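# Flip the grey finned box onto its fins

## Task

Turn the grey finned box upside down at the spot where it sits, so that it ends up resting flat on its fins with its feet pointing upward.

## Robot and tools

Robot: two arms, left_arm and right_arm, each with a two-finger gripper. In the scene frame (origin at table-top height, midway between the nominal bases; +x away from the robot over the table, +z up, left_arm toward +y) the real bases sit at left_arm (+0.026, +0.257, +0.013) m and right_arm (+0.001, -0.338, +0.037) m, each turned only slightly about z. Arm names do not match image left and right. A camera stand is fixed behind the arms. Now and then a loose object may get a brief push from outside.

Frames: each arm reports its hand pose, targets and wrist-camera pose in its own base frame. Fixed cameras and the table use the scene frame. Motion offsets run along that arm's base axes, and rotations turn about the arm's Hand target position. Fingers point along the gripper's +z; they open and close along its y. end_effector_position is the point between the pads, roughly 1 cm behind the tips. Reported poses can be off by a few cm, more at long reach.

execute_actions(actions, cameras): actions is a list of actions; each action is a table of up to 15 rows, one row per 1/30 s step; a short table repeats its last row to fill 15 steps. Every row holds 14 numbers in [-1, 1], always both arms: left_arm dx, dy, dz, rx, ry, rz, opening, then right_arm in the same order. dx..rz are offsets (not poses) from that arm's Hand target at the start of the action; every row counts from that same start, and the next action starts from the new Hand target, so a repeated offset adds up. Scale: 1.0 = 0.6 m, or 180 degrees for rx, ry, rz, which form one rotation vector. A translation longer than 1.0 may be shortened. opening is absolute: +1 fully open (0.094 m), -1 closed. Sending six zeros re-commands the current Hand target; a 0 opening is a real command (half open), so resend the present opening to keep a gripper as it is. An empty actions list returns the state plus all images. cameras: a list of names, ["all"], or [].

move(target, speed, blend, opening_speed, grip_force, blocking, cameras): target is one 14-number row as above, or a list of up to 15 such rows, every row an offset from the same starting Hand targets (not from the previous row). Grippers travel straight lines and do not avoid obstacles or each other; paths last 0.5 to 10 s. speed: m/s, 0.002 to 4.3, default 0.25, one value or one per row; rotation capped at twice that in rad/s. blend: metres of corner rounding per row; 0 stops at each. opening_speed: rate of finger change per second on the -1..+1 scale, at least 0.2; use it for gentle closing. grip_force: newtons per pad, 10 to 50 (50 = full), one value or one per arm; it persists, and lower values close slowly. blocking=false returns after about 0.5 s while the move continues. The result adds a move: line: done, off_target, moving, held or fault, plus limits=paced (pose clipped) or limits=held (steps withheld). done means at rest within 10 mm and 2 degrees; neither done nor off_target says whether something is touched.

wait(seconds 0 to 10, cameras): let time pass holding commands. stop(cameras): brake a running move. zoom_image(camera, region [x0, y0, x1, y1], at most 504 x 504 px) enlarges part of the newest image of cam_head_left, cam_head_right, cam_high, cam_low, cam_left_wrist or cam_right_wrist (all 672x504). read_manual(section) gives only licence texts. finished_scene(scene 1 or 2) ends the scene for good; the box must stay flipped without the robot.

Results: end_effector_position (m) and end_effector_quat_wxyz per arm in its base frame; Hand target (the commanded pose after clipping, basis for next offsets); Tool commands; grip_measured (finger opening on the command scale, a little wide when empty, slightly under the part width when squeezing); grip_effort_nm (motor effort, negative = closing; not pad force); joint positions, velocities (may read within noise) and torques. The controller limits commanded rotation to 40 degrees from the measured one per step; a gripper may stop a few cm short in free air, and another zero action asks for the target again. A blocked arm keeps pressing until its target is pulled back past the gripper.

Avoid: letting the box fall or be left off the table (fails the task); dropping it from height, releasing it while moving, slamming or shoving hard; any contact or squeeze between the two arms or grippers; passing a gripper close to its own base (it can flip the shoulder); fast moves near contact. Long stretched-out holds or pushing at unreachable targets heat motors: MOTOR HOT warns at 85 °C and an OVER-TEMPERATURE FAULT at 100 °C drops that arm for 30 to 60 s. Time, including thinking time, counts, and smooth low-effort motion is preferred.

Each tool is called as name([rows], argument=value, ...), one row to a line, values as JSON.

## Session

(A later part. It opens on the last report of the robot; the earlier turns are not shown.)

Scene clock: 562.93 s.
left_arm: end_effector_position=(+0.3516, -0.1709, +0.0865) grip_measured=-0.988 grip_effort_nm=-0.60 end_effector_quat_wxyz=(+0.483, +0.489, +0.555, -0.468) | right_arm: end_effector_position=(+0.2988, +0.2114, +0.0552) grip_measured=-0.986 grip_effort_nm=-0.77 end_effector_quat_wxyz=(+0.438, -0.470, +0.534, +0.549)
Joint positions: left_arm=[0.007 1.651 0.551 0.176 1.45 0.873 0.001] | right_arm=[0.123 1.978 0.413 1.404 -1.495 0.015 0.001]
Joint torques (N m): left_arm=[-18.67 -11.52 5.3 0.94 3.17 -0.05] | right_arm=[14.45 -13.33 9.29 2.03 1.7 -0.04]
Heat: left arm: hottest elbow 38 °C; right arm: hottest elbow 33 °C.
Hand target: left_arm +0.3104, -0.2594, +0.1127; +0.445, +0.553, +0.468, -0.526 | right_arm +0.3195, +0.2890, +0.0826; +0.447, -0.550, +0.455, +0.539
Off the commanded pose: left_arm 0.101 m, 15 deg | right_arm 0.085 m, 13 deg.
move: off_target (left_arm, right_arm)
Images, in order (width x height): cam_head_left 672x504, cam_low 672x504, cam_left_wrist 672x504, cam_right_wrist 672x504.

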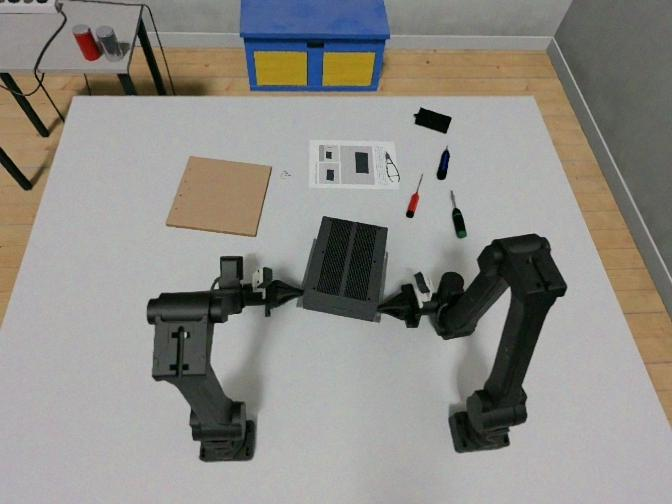

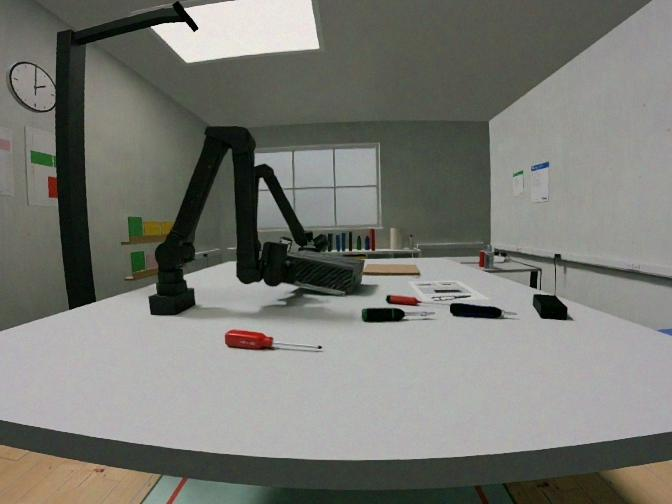

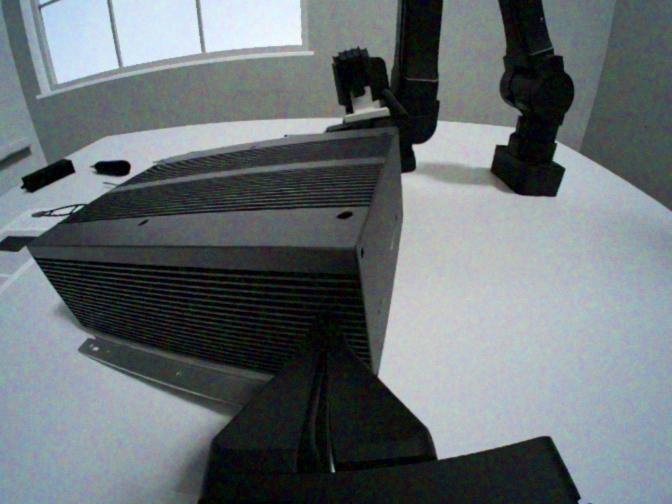

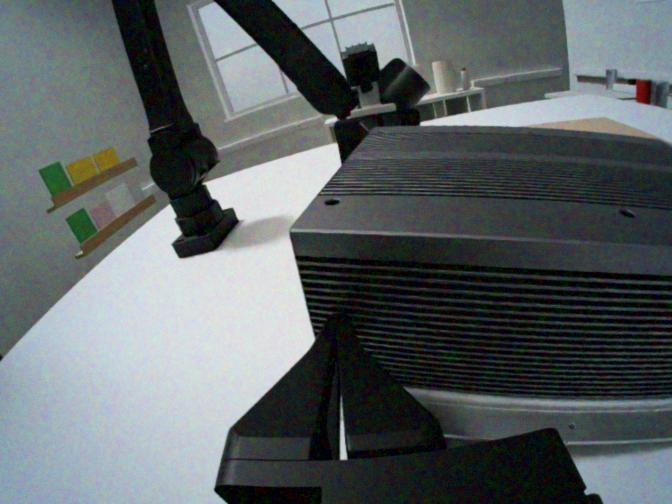

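move(target=[-0.0485,0.0124,0.0,0,0,0,-1,0.0647,0.0165,0.0,0,0,0,-1], speed=0.03, cameras=["cam_head_left"])

zoom_image(camera="cam_head_left", region=[240, 200, 460, 360])

Scene clock: 582.50 s.
left_arm: end_effector_position=(+0.3480, -0.1623, +0.0869) grip_measured=-0.988 grip_effort_nm=-0.60 end_effector_quat_wxyz=(+0.488, +0.509, +0.554, -0.443) | right_arm: end_effector_position=(+0.2972, +0.2199, +0.0592) grip_measured=-0.986 grip_effort_nm=-0.77 end_effector_quat_wxyz=(-0.409, +0.486, -0.514, -0.576)
Joint positions: left_arm=[0.03 1.617 0.582 -0.112 1.426 1.149 0.001] | right_arm=[0.148 1.977 0.453 1.383 -1.562 0.054 0.001]
Joint torques (N m): left_arm=[-18.78 -12.16 1.89 -0.28 4.42 -0.03] | right_arm=[11.69 -13.22 13.6 1.81 4.29 0.05]
Heat: left arm: hottest wrist yaw 45 °C; right arm: hottest elbow 35 °C.
Hand target: left_arm +0.2813, -0.2518, +0.1126; +0.445, +0.553, +0.468, -0.526 | right_arm +0.3583, +0.2990, +0.0828; -0.447, +0.550, -0.455, -0.539
Off the commanded pose: left_arm 0.115 m, 15 deg | right_arm 0.103 m, 12 deg.
move: off_target (left_arm, right_arm)
Images, in order (width x height): cam_head_left 672x504.

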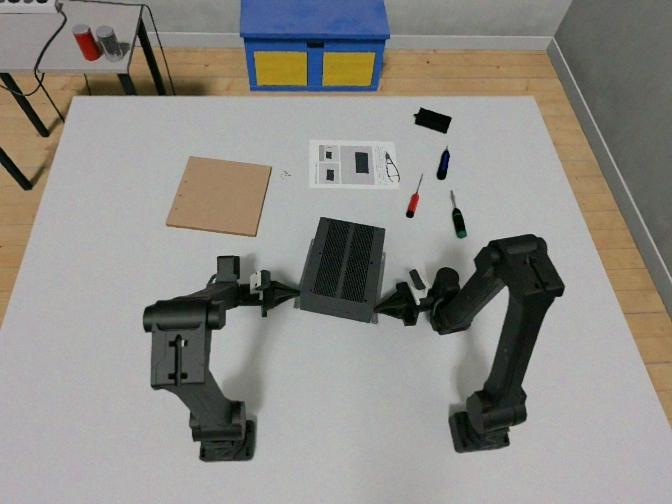

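Scaled by 2.291.

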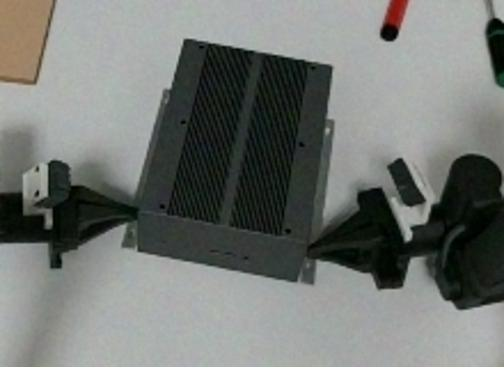

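move(target=[0.0,0.0,-0.12,0,0,0,-1,-0.0647,-0.0165,-0.12,0,0,0,-1], speed=0.04, cameras=["cam_head_left","cam_low"])

zoom_image(camera="cam_low", region=[220, 220, 440, 320])

Scene clock: 601.00 s.
left_arm: end_effector_position=(+0.3281, -0.1595, +0.0515) grip_measured=-0.988 grip_effort_nm=-0.60 end_effector_quat_wxyz=(+0.509, +0.514, +0.518, -0.457) | right_arm: end_effector_position=(+0.2970, +0.2197, +0.0197) grip_measured=-0.986 grip_effort_nm=-0.77 end_effector_quat_wxyz=(-0.449, +0.508, -0.496, -0.542)
Joint positions: left_arm=[0.045 1.763 0.577 -0.191 1.505 1.425 0.001] | right_arm=[0.148 2.128 0.469 1.465 -1.528 -0.112 0.001]
Joint torques (N m): left_arm=[-19.96 -7 2.07 0.99 1.12 -0.29] | right_arm=[12.57 -8.29 8.34 1.62 3.23 -0.04]
Heat: left arm: hottest wrist yaw 60 °C; right arm: hottest wrist yaw 45 °C.
Hand target: left_arm +0.2813, -0.2519, +0.0407; +0.445, +0.553, +0.468, -0.526 | right_arm +0.3194, +0.2890, +0.0106; -0.447, +0.550, -0.455, -0.539
Off the commanded pose: left_arm 0.104 m, 13 deg | right_arm 0.074 m, 7 deg.
move: off_target (left_arm, right_arm)
Images, in order (width x height): cam_head_left 672x504, cam_low 672x504.

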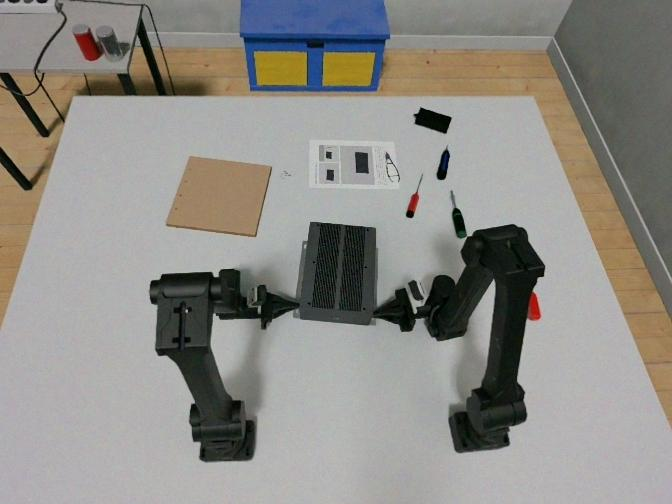

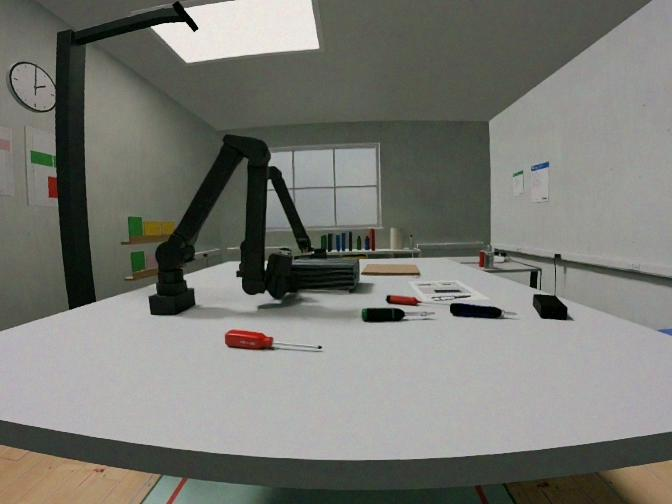

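Scaled by 2.291.

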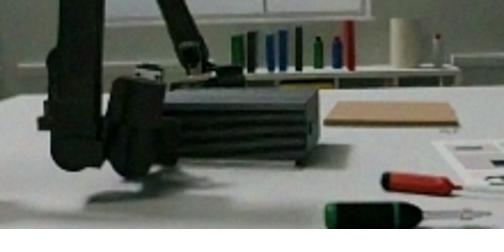

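move(target=[0.081,0.203,0.01,0,0,0.0796,-1,-0.0057,-0.198,0.01,0,0,-0.0796,-1], speed=0.08, cameras=["cam_head_left","cam_left_wrist","cam_right_wrist"])

zoom_image(camera="cam_head_left", region=[240, 200, 460, 360])

Scene clock: 611.23 s.
left_arm: end_effector_position=(+0.3231, -0.1341, +0.0506) grip_measured=-0.988 grip_effort_nm=-0.60 end_effector_quat_wxyz=(+0.513, +0.483, +0.542, -0.457) | right_arm: end_effector_position=(+0.3153, +0.1747, +0.0149) grip_measured=-0.986 grip_effort_nm=-0.77 end_effector_quat_wxyz=(+0.508, -0.488, +0.518, +0.484)
Joint positions: left_arm=[0.128 1.8 0.63 -0.637 1.513 1.807 0.001] | right_arm=[0.005 2.137 0.439 1.462 -1.511 -0.23 0.001]
Joint torques (N m): left_arm=[-0.09 -7.47 4.93 -0.13 0.61 -0.09] | right_arm=[-2.43 -11.05 -0.59 1.26 -0.32 -0.16]
Heat: left arm: hottest wrist yaw 50 °C; right arm: hottest wrist yaw 43 °C.
Hand target: left_arm +0.3299, -0.1300, +0.0467; +0.507, +0.491, +0.534, -0.466 | right_arm +0.3161, +0.1702, +0.0167; +0.511, -0.489, +0.520, +0.479
Off the commanded pose: left_arm 0.009 m, 2 deg | right_arm 0.005 m, 1 deg.
move: done
Images, in order (width x height): cam_head_left 672x504, cam_left_wrist 672x504, cam_right_wrist 672x504.

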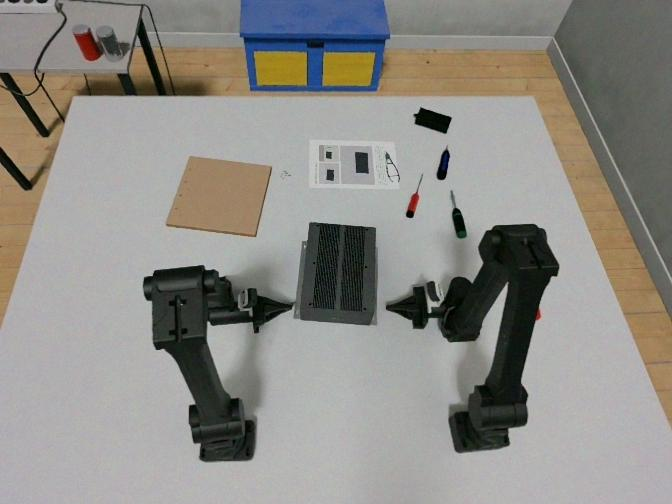

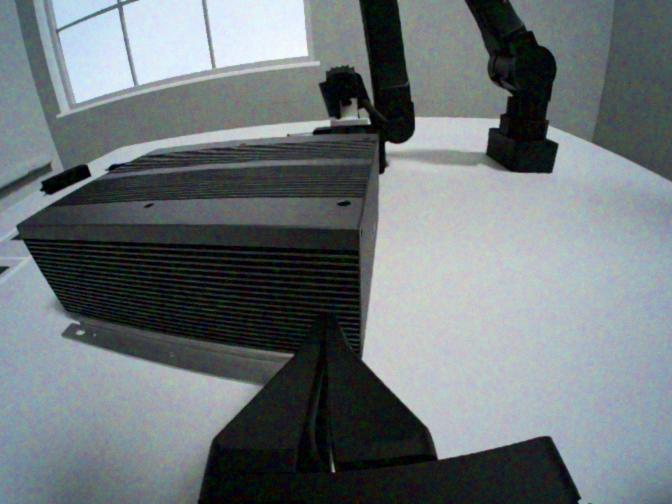

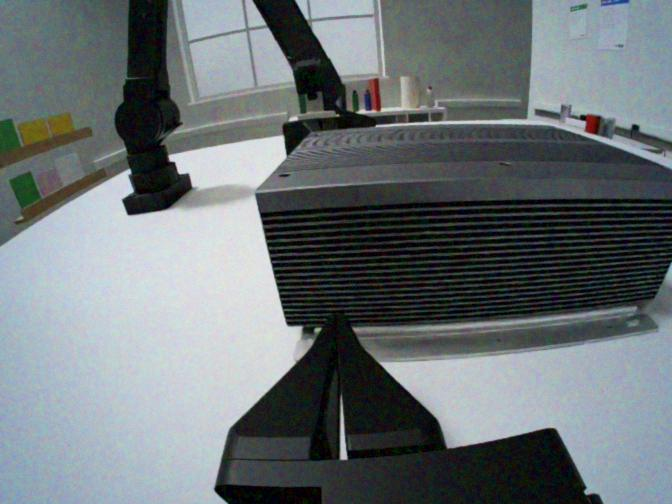

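Scaled by 2.291.

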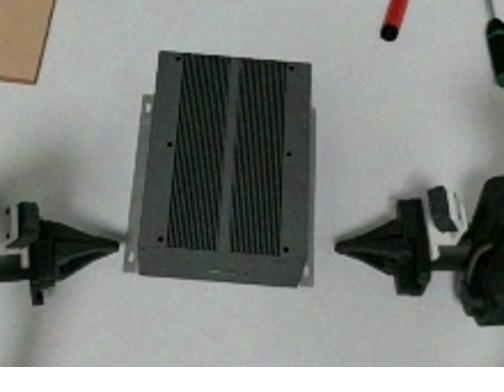

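move(target=[0.0,-0.085,-0.006,0,0,0,-1,0.0,0.0,0.0,0,0,0,-1], speed=0.05, cameras=["cam_head_left"])

zoom_image(camera="cam_head_left", region=[240, 200, 460, 360])

Scene clock: 776.37 s.
left_arm: end_effector_position=(+0.3358, -0.1709, +0.0448) grip_measured=-0.988 grip_effort_nm=-0.60 end_effector_quat_wxyz=(+0.492, +0.509, +0.516, -0.482) | right_arm: end_effector_position=(+0.3153, +0.1747, +0.0149) grip_measured=-0.986 grip_effort_nm=-0.77 end_effector_quat_wxyz=(+0.509, -0.489, +0.518, +0.484)
Joint positions: left_arm=[0.01 1.817 0.63 -0.249 1.52 1.44 0.001] | right_arm=[0.005 2.137 0.439 1.462 -1.511 -0.231 0.001]
Joint torques (N m): left_arm=[-3.14 -9.88 3.22 1.18 0.49 -0.34] | right_arm=[-2.08 -9.99 -0.73 1.63 -0.35 -0.11]
Heat: left arm: hottest elbow 37 °C; right arm: hottest elbow 32 °C.
Hand target: left_arm +0.3299, -0.1811, +0.0431; +0.507, +0.491, +0.533, -0.466 | right_arm +0.3161, +0.1703, +0.0167; +0.513, -0.487, +0.519, +0.480
Off the commanded pose: left_arm 0.012 m, 4 deg | right_arm 0.005 m, 1 deg.
move: off_target (left_arm)
Images, in order (width x height): cam_head_left 672x504.

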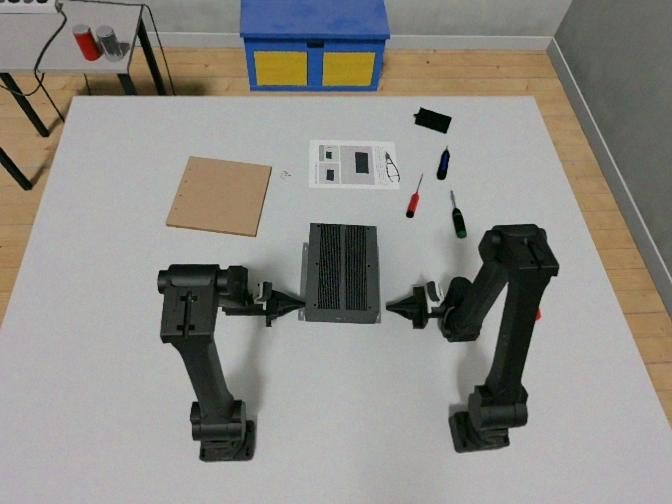

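Scaled by 2.291.

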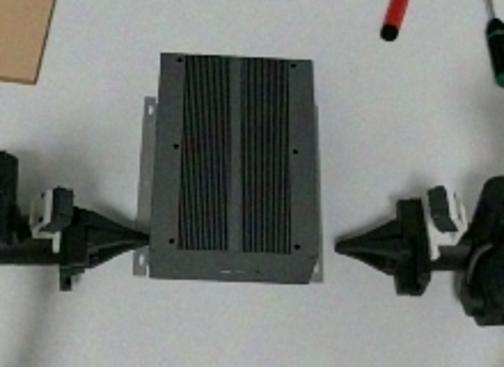

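move(target=[0.0,-0.025,0.0,0,0,0,-1,0.0,0.0,0.0,0,0,0,-1], speed=0.03, cameras=["cam_head_left"])

zoom_image(camera="cam_head_left", region=[240, 200, 460, 360])

Scene clock: 804.97 s.
left_arm: end_effector_position=(+0.3348, -0.1835, +0.0409) grip_measured=-0.988 grip_effort_nm=-0.60 end_effector_quat_wxyz=(+0.481, +0.512, +0.531, -0.474) | right_arm: end_effector_position=(+0.3153, +0.1747, +0.0149) grip_measured=-0.986 grip_effort_nm=-0.77 end_effector_quat_wxyz=(+0.509, -0.489, +0.518, +0.484)
Joint positions: left_arm=[-0.03 1.805 0.542 0.246 1.467 1.003 0.001] | right_arm=[0.005 2.137 0.439 1.462 -1.511 -0.231 0.001]
Joint torques (N m): left_arm=[-3.96 -10.11 3.32 1.87 0.44 -0.38] | right_arm=[-2.37 -10.7 -0.66 1.72 -0.34 -0.09]
Heat: left arm: hottest elbow 36 °C; right arm: hottest elbow 31 °C.
Hand target: left_arm +0.3300, -0.1961, +0.0431; +0.507, +0.491, +0.534, -0.466 | right_arm +0.3161, +0.1703, +0.0167; +0.513, -0.487, +0.519, +0.480
Off the commanded pose: left_arm 0.014 m, 4 deg | right_arm 0.005 m, 1 deg.
move: off_target (left_arm)
Images, in order (width x height): cam_head_left 672x504.

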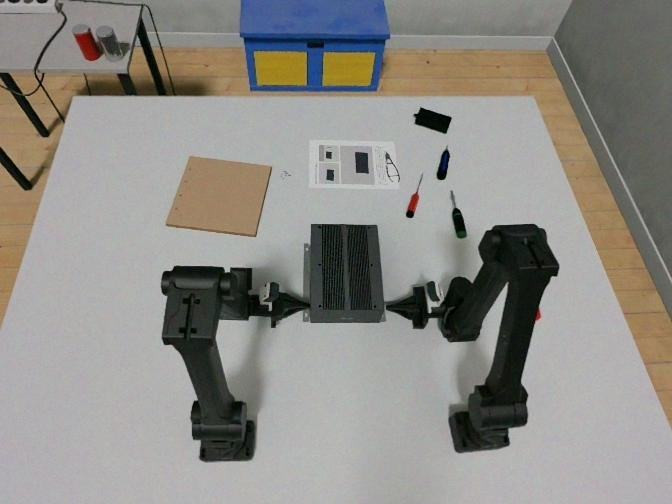

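Scaled by 2.291.

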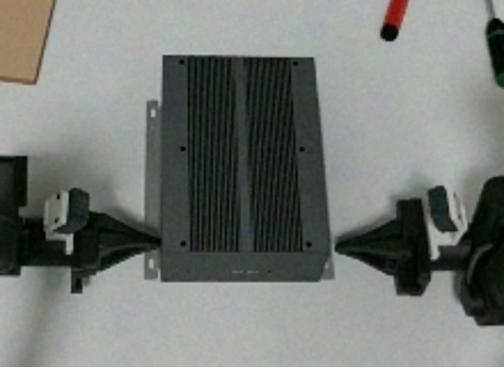

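move([
  [0,0.01,0,0,0,0,-1,0.0083,0.0495,-0.0067,0,0,0,-1],
  [-0.0215,-0.0863,0,0,0,-0.0637,-1,-0.0193,0.1573,-0.0067,0,0,0.0637,-1],
], speed=0.05, cameras=["cam_head_left","cam_left_wrist","cam_right_wrist"])

zoom_image(camera="cam_head_left", region=[240, 200, 460, 360])

Scene clock: 822.67 s.
left_arm: end_effector_position=(+0.3340, -0.1856, +0.0481) grip_measured=-0.988 grip_effort_nm=-0.60 end_effector_quat_wxyz=(+0.496, +0.503, +0.523, -0.477) | right_arm: end_effector_position=(+0.3225, +0.1909, +0.0144) grip_measured=-0.986 grip_effort_nm=-0.77 end_effector_quat_wxyz=(+0.504, -0.488, +0.519, +0.488)
Joint positions: left_arm=[-0.035 1.853 0.48 0.75 1.481 0.622 0.001] | right_arm=[0.056 2.163 0.466 1.552 -1.467 -0.129 0.001]
Joint torques (N m): left_arm=[-14.68 -7 5.2 2 0.41 -0.34] | right_arm=[14.33 -9.88 2.96 1.16 0.01 0.09]
Heat: left arm: hottest elbow 36 °C; right arm: hottest elbow 31 °C.
Hand target: left_arm +0.3170, -0.2479, +0.0432; +0.458, +0.541, +0.482, -0.515 | right_arm +0.3043, +0.2648, +0.0126; +0.462, -0.536, +0.468, +0.529
Off the commanded pose: left_arm 0.065 m, 9 deg | right_arm 0.076 m, 11 deg.
move: off_target (left_arm, right_arm)
Images, in order (width x height): cam_head_left 672x504, cam_left_wrist 672x504, cam_right_wrist 672x504.

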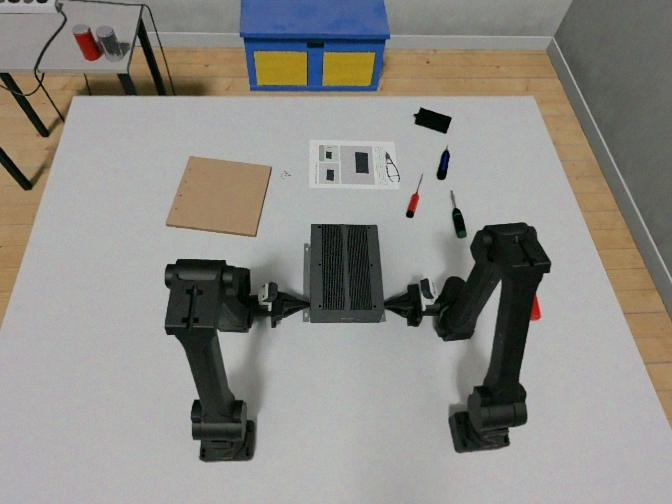

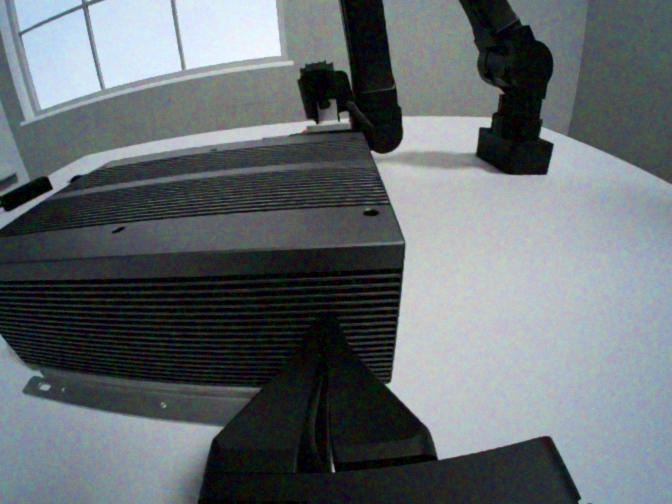

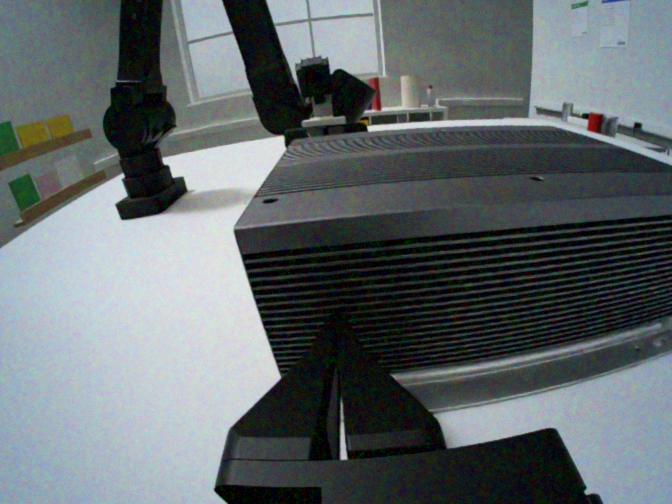

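Scaled by 2.291.

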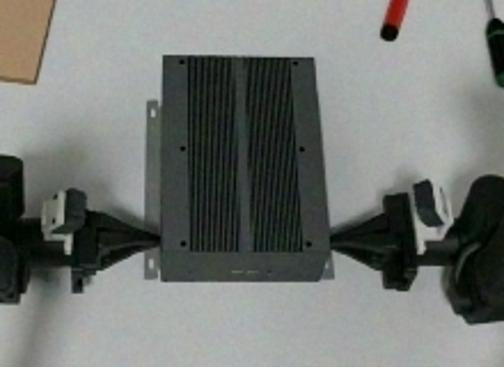

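move(target=[0.0163,-0.0033,0.0583,0,0,0,-1,0.0163,0.0033,0.0583,0,0,0,-1], speed=0.03, cameras=["cam_head_left","cam_low","cam_right_wrist"])

zoom_image(camera="cam_head_left", region=[240, 200, 460, 360])

zoom_image(camera="cam_low", region=[220, 220, 440, 320])

Scene clock: 831.30 s.
left_arm: end_effector_position=(+0.3385, -0.1853, +0.0494) grip_measured=-0.988 grip_effort_nm=-0.60 end_effector_quat_wxyz=(+0.474, +0.479, +0.553, -0.489) | right_arm: end_effector_position=(+0.3291, +0.1912, +0.0263) grip_measured=-0.986 grip_effort_nm=-0.77 end_effector_quat_wxyz=(+0.487, -0.469, +0.536, +0.505)
Joint positions: left_arm=[-0.035 1.828 0.486 0.68 1.455 0.571 0.001] | right_arm=[0.056 2.106 0.468 1.487 -1.465 -0.066 0.001]
Joint torques (N m): left_arm=[-14.62 -12.98 6.15 2.22 1.57 -0.36] | right_arm=[14.74 -15.21 2.93 1.99 -0.05 0.08]
Heat: left arm: hottest elbow 36 °C; right arm: hottest elbow 32 °C.
Hand target: left_arm +0.3268, -0.2499, +0.0782; +0.458, +0.541, +0.482, -0.515 | right_arm +0.3141, +0.2667, +0.0476; +0.462, -0.536, +0.468, +0.529
Off the commanded pose: left_arm 0.072 m, 11 deg | right_arm 0.080 m, 12 deg.
move: off_target (left_arm, right_arm)
Images, in order (width x height): cam_head_left 672x504, cam_low 672x504, cam_right_wrist 672x504.

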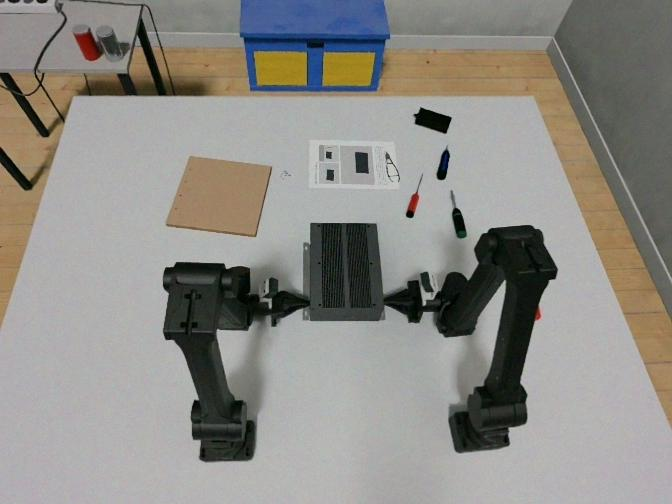

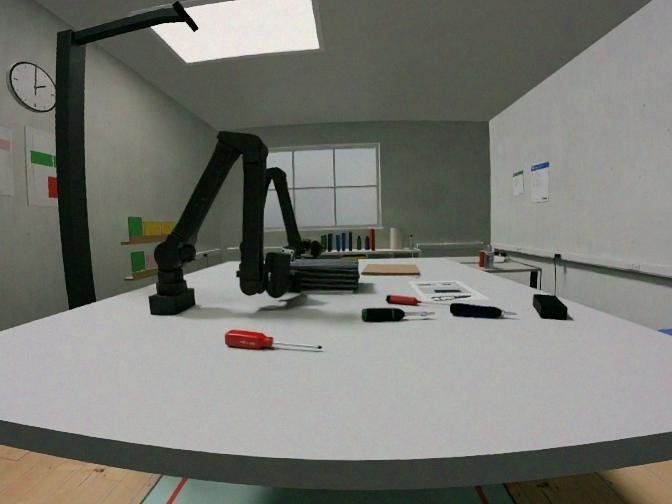

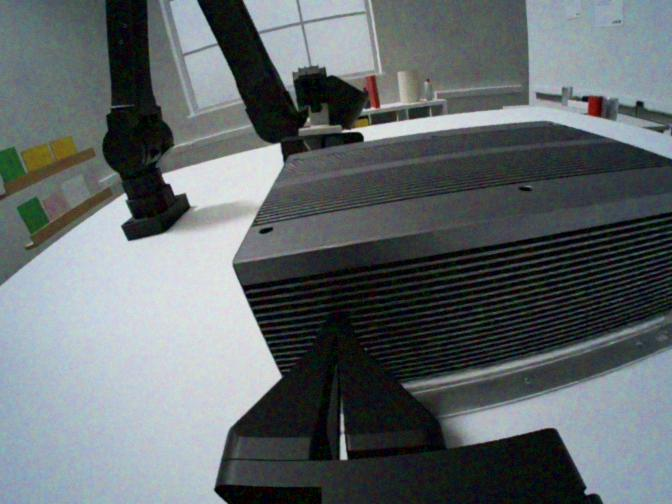

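Scaled by 2.291.

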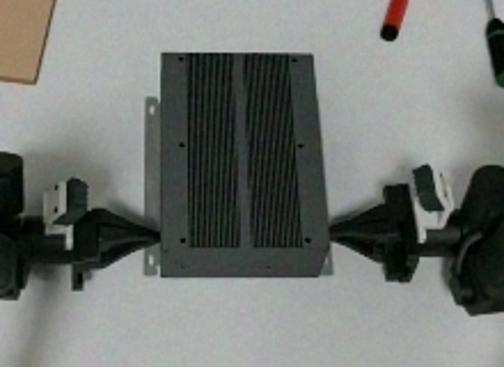

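Scaled by 2.291.

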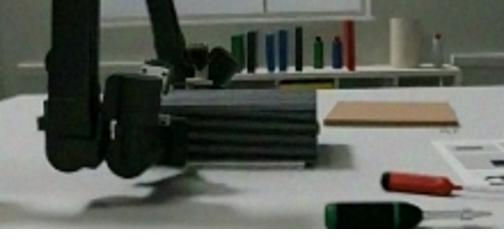

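move(target=[0.0038,-0.0197,0.025,0,0,-0.0095,-1,0.0163,0.0033,0.025,0,0,0,-1], speed=0.02, cameras=["cam_head_left","cam_low","cam_left_wrist","cam_right_wrist"])

zoom_image(camera="cam_head_left", region=[240, 200, 460, 360])

zoom_image(camera="cam_low", region=[220, 220, 440, 320])

Scene clock: 844.13 s.
left_arm: end_effector_position=(+0.3414, -0.1854, +0.0612) grip_measured=-0.988 grip_effort_nm=-0.60 end_effector_quat_wxyz=(+0.473, +0.477, +0.554, -0.491) | right_arm: end_effector_position=(+0.3328, +0.1914, +0.0379) grip_measured=-0.986 grip_effort_nm=-0.77 end_effector_quat_wxyz=(+0.481, -0.463, +0.541, +0.511)
Joint positions: left_arm=[-0.035 1.784 0.492 0.632 1.455 0.564 0.001] | right_arm=[0.056 2.06 0.468 1.45 -1.467 -0.033 0.001]
Joint torques (N m): left_arm=[-16.73 -12.86 7.56 1.85 1.79 -0.32] | right_arm=[14.97 -14.56 4.44 2.1 0.06 -0.05]
Heat: left arm: hottest elbow 36 °C; right arm: hottest elbow 32 °C.
Hand target: left_arm +0.3291, -0.2617, +0.0931; +0.450, +0.549, +0.474, -0.521 | right_arm +0.3240, +0.2687, +0.0626; +0.462, -0.536, +0.468, +0.529
Off the commanded pose: left_arm 0.084 m, 13 deg | right_arm 0.082 m, 12 deg.
move: off_target (left_arm, right_arm)
Images, in order (width x height): cam_head_left 672x504, cam_low 672x504, cam_left_wrist 672x504, cam_right_wrist 672x504.

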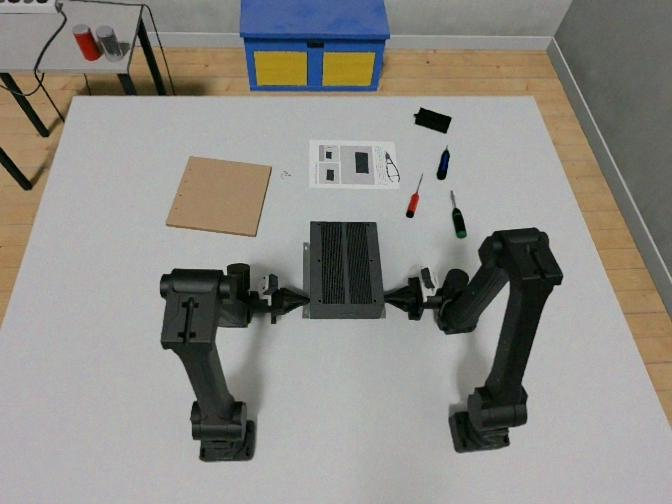

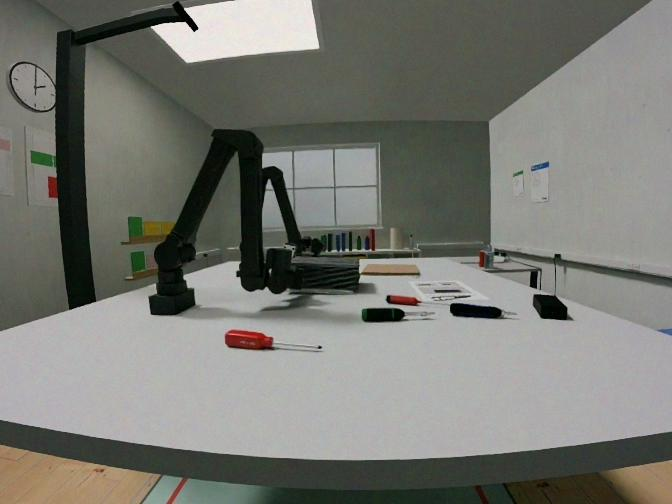

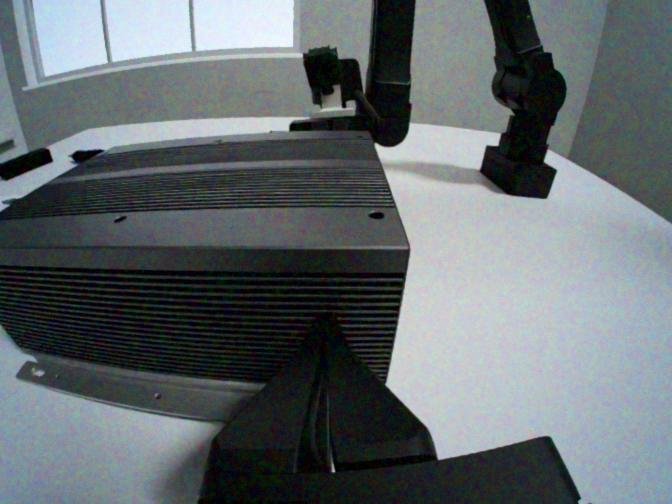

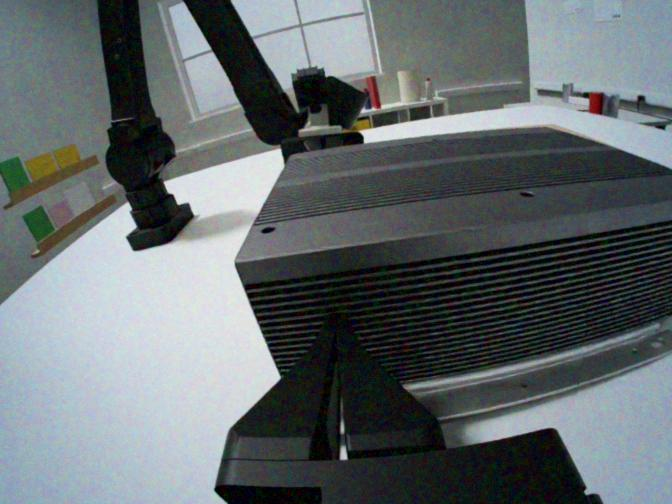

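Scaled by 2.291.

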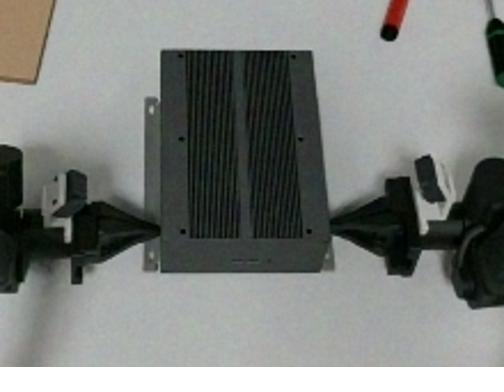

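Scaled by 2.291.

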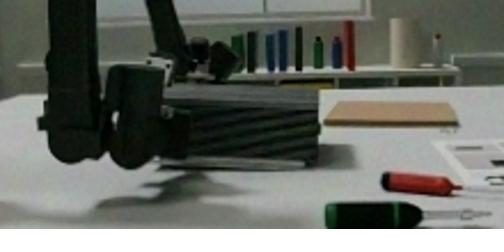

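move(target=[0.0163,-0.0035,0.0367,0,0,0,-1,0.0163,0.0033,0.0367,0,0,0,-1], speed=0.03, cameras=["cam_head_left","cam_low"])

zoom_image(camera="cam_head_left", region=[240, 200, 460, 360])

zoom_image(camera="cam_low", region=[220, 220, 440, 320])

Scene clock: 858.03 s.
left_arm: end_effector_position=(+0.3485, -0.1856, +0.0808) grip_measured=-0.988 grip_effort_nm=-0.60 end_effector_quat_wxyz=(+0.472, +0.476, +0.555, -0.494) | right_arm: end_effector_position=(+0.3392, +0.1917, +0.0573) grip_measured=-0.986 grip_effort_nm=-0.77 end_effector_quat_wxyz=(+0.477, -0.456, +0.547, +0.516)
Joint positions: left_arm=[-0.035 1.72 0.511 0.556 1.46 0.551 0.001] | right_arm=[0.056 1.98 0.468 1.38 -1.463 -0.002 0.001]
Joint torques (N m): left_arm=[-16.73 -12.4 8.94 1.83 1.61 -0.32] | right_arm=[15.44 -14.68 5.93 2.09 -0.09 -0.14]
Heat: left arm: hottest elbow 37 °C; right arm: hottest elbow 32 °C.
Hand target: left_arm +0.3389, -0.2638, +0.1151; +0.450, +0.549, +0.474, -0.522 | right_arm +0.3337, +0.2707, +0.0846; +0.462, -0.536, +0.468, +0.529
Off the commanded pose: left_arm 0.086 m, 13 deg | right_arm 0.084 m, 13 deg.
move: off_target (left_arm, right_arm)
Images, in order (width x height): cam_head_left 672x504, cam_low 672x504.

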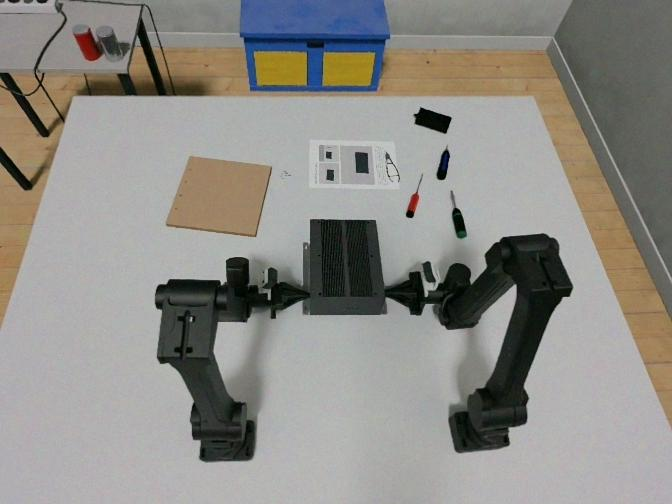

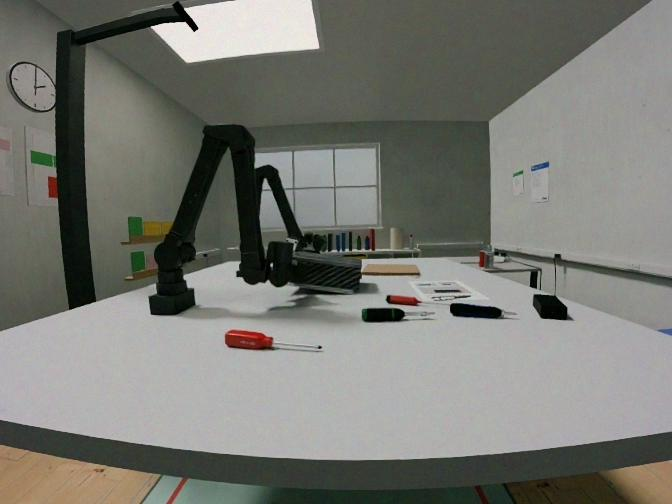

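Scaled by 2.291.

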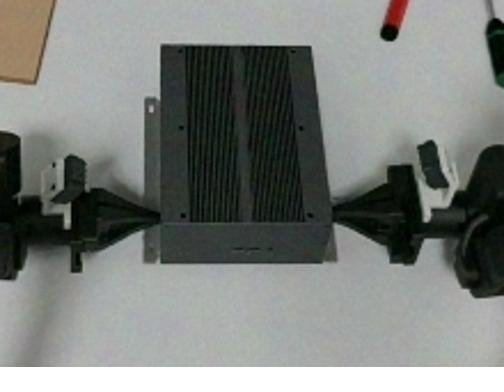

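Scaled by 2.291.

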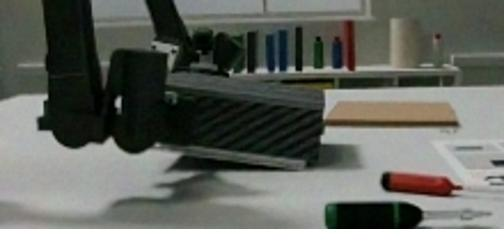

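move(target=[0.0307,-0.0073,0.06,0,0,0,-1,0.031,0.0063,0.06,0,0,0,-1], speed=0.03, cameras=["cam_head_left","cam_low"])

zoom_image(camera="cam_head_left", region=[240, 200, 460, 360])

zoom_image(camera="cam_low", region=[220, 220, 440, 320])

Scene clock: 867.70 s.
left_arm: end_effector_position=(+0.3658, -0.1839, +0.1128) grip_measured=-0.988 grip_effort_nm=-0.60 end_effector_quat_wxyz=(+0.472, +0.471, +0.556, -0.496) | right_arm: end_effector_position=(+0.3558, +0.1927, +0.0894) grip_measured=-0.986 grip_effort_nm=-0.77 end_effector_quat_wxyz=(+0.475, -0.455, +0.547, +0.518)
Joint positions: left_arm=[-0.028 1.637 0.563 0.436 1.465 0.529 0.001] | right_arm=[0.056 1.861 0.498 1.248 -1.466 0.022 0.001]
Joint torques (N m): left_arm=[-17.26 -12.16 10.67 1.73 1.43 -0.26] | right_arm=[14.45 -13.51 7.86 1.84 0 -0.18]
Heat: left arm: hottest elbow 38 °C; right arm: hottest elbow 33 °C.
Hand target: left_arm +0.3573, -0.2681, +0.1511; +0.450, +0.548, +0.474, -0.522 | right_arm +0.3523, +0.2745, +0.1206; +0.462, -0.536, +0.468, +0.529
Off the commanded pose: left_arm 0.093 m, 13 deg | right_arm 0.088 m, 13 deg.
move: off_target (left_arm, right_arm)
Images, in order (width x height): cam_head_left 672x504, cam_low 672x504.

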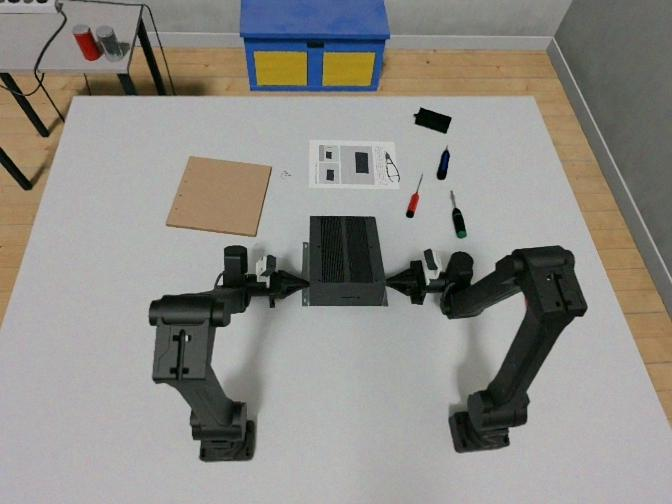

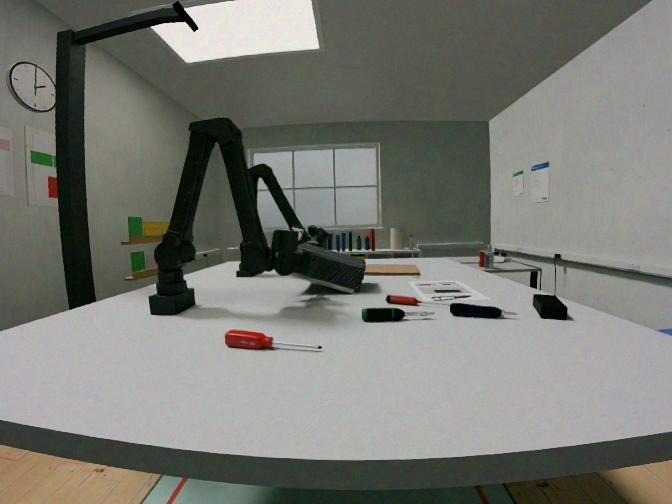

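Scaled by 2.291.

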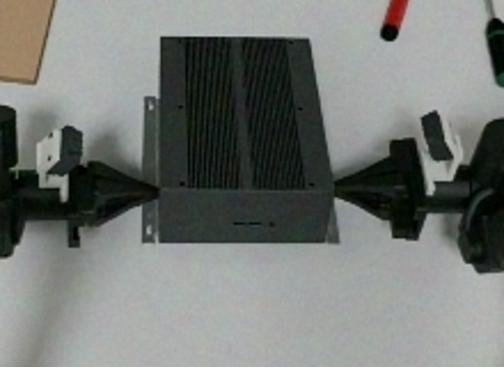

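Scaled by 2.291.

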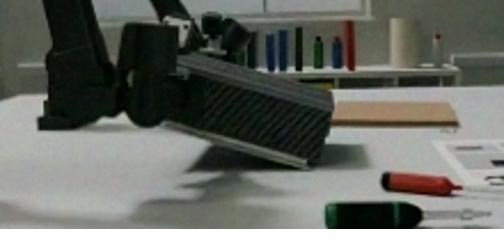

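move(target=[0.0453,-0.0177,0.0635,0,0,-0.0032,-1,0.0457,0.016,0.0635,0,0,0.0032,-1], speed=0.03, cameras=["cam_head_left","cam_low"])

zoom_image(camera="cam_head_left", region=[240, 200, 460, 360])

zoom_image(camera="cam_low", region=[220, 220, 440, 320])

Scene clock: 881.40 s.
left_arm: end_effector_position=(+0.3957, -0.1812, +0.1462) grip_measured=-0.988 grip_effort_nm=-0.60 end_effector_quat_wxyz=(+0.472, +0.468, +0.557, -0.499) | right_arm: end_effector_position=(+0.3843, +0.1944, +0.1242) grip_measured=-0.986 grip_effort_nm=-0.77 end_effector_quat_wxyz=(+0.475, -0.457, +0.543, +0.520)
Joint positions: left_arm=[-0.019 1.595 0.661 0.298 1.474 0.519 0.001] | right_arm=[0.056 1.771 0.576 1.101 -1.474 0.038 0.001]
Joint torques (N m): left_arm=[-18.43 -12.57 12.07 1.73 1.26 -0.22] | right_arm=[14.51 -13.86 9.61 1.55 0.11 -0.19]
Heat: left arm: hottest elbow 40 °C; right arm: hottest elbow 34 °C.
Hand target: left_arm +0.3845, -0.2788, +0.1892; +0.448, +0.551, +0.471, -0.524 | right_arm +0.3797, +0.2841, +0.1586; +0.459, -0.539, +0.465, +0.531
Off the commanded pose: left_arm 0.107 m, 14 deg | right_arm 0.096 m, 13 deg.
move: off_target (left_arm, right_arm)
Images, in order (width x height): cam_head_left 672x504, cam_low 672x504.

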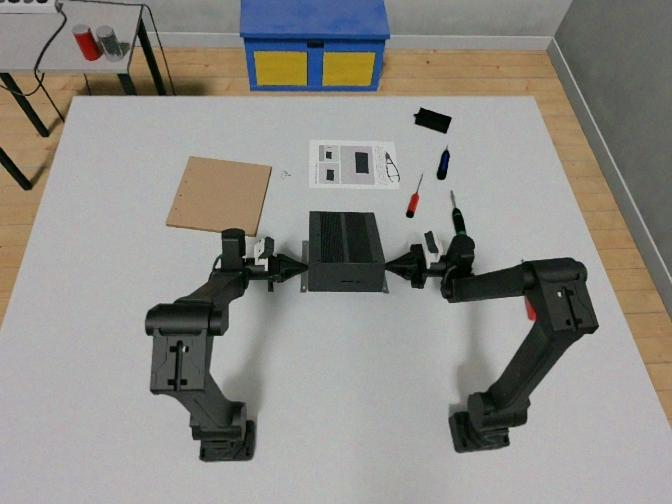

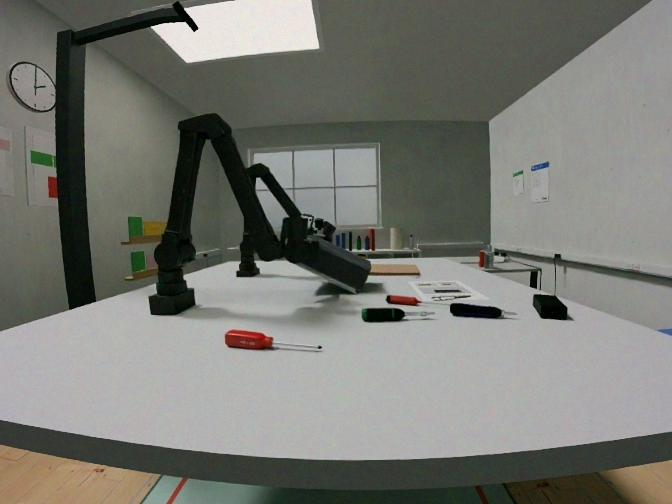

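Scaled by 2.291.

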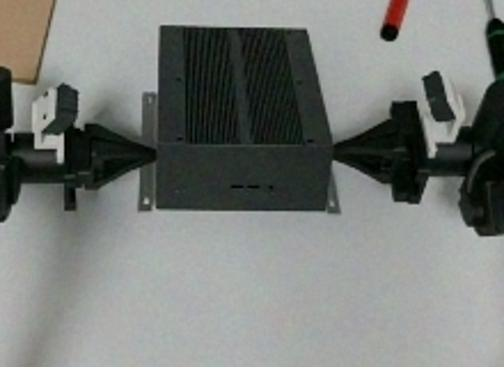

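Scaled by 2.291.

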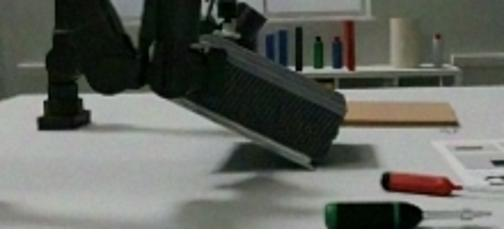

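move([
  [0.03,-0.0125,0.0335,0,0,-0.0024,-1,0.031,0.01,0.0335,0,0,0.0016,-1],
  [0.069,-0.0283,0.065,0,0,-0.0048,-1,0.072,0.0227,0.065,0,0,0.0032,-1],
], speed=0.03, blend=[0.01,0], cameras=["cam_head_left","cam_low"])

zoom_image(camera="cam_head_left", region=[240, 200, 460, 360])

zoom_image(camera="cam_low", region=[220, 220, 440, 320])

Scene clock: 898.57 s.
left_arm: end_effector_position=(+0.4440, -0.1812, +0.1886) grip_measured=-0.988 grip_effort_nm=-0.60 end_effector_quat_wxyz=(+0.477, +0.470, +0.559, -0.490) | right_arm: end_effector_position=(+0.4335, +0.1924, +0.1650) grip_measured=-0.986 grip_effort_nm=-0.77 end_effector_quat_wxyz=(+0.482, -0.462, +0.538, +0.514)
Joint positions: left_arm=[-0.017 1.587 0.822 0.138 1.46 0.524 0.001] | right_arm=[0.045 1.726 0.722 0.929 -1.483 0.033 0.001]
Joint torques (N m): left_arm=[-19.49 -12.04 13.15 1.77 1.9 -0.11] | right_arm=[16.56 -13.27 10.78 1.61 0.11 -0.19]
Heat: left arm: hottest elbow 43 °C; right arm: hottest elbow 36 °C.
Hand target: left_arm +0.4259, -0.2957, +0.2282; +0.444, +0.554, +0.467, -0.527 | right_arm +0.4230, +0.2976, +0.1978; +0.457, -0.541, +0.463, +0.534
Off the commanded pose: left_arm 0.123 m, 15 deg | right_arm 0.111 m, 13 deg.
move: off_target (left_arm, right_arm)
Images, in order (width x height): cam_head_left 672x504, cam_low 672x504.

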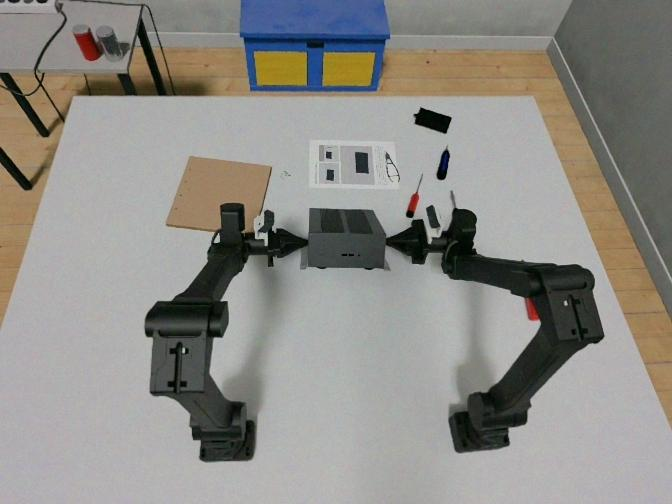

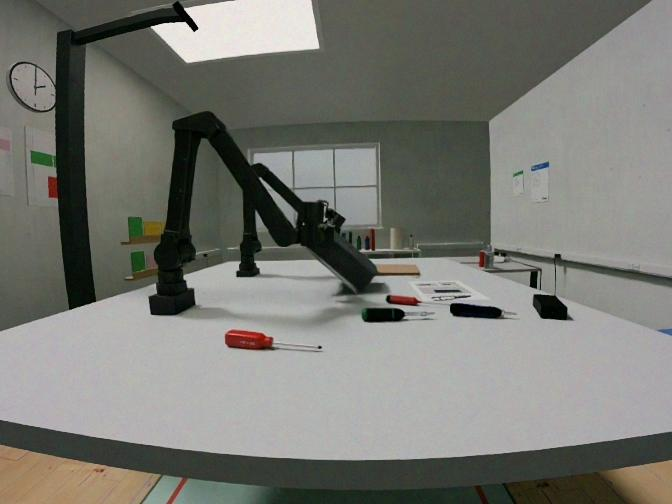

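Scaled by 2.291.

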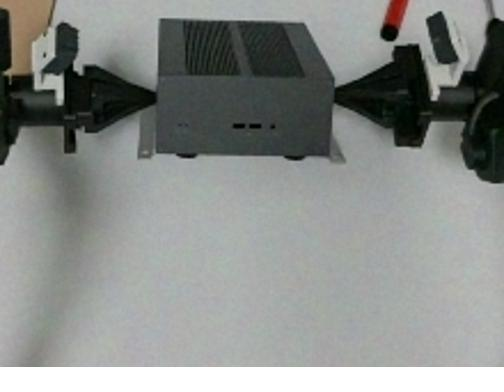

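Scaled by 2.291.

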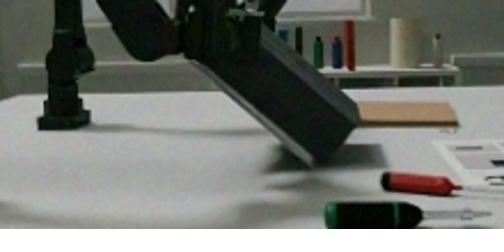

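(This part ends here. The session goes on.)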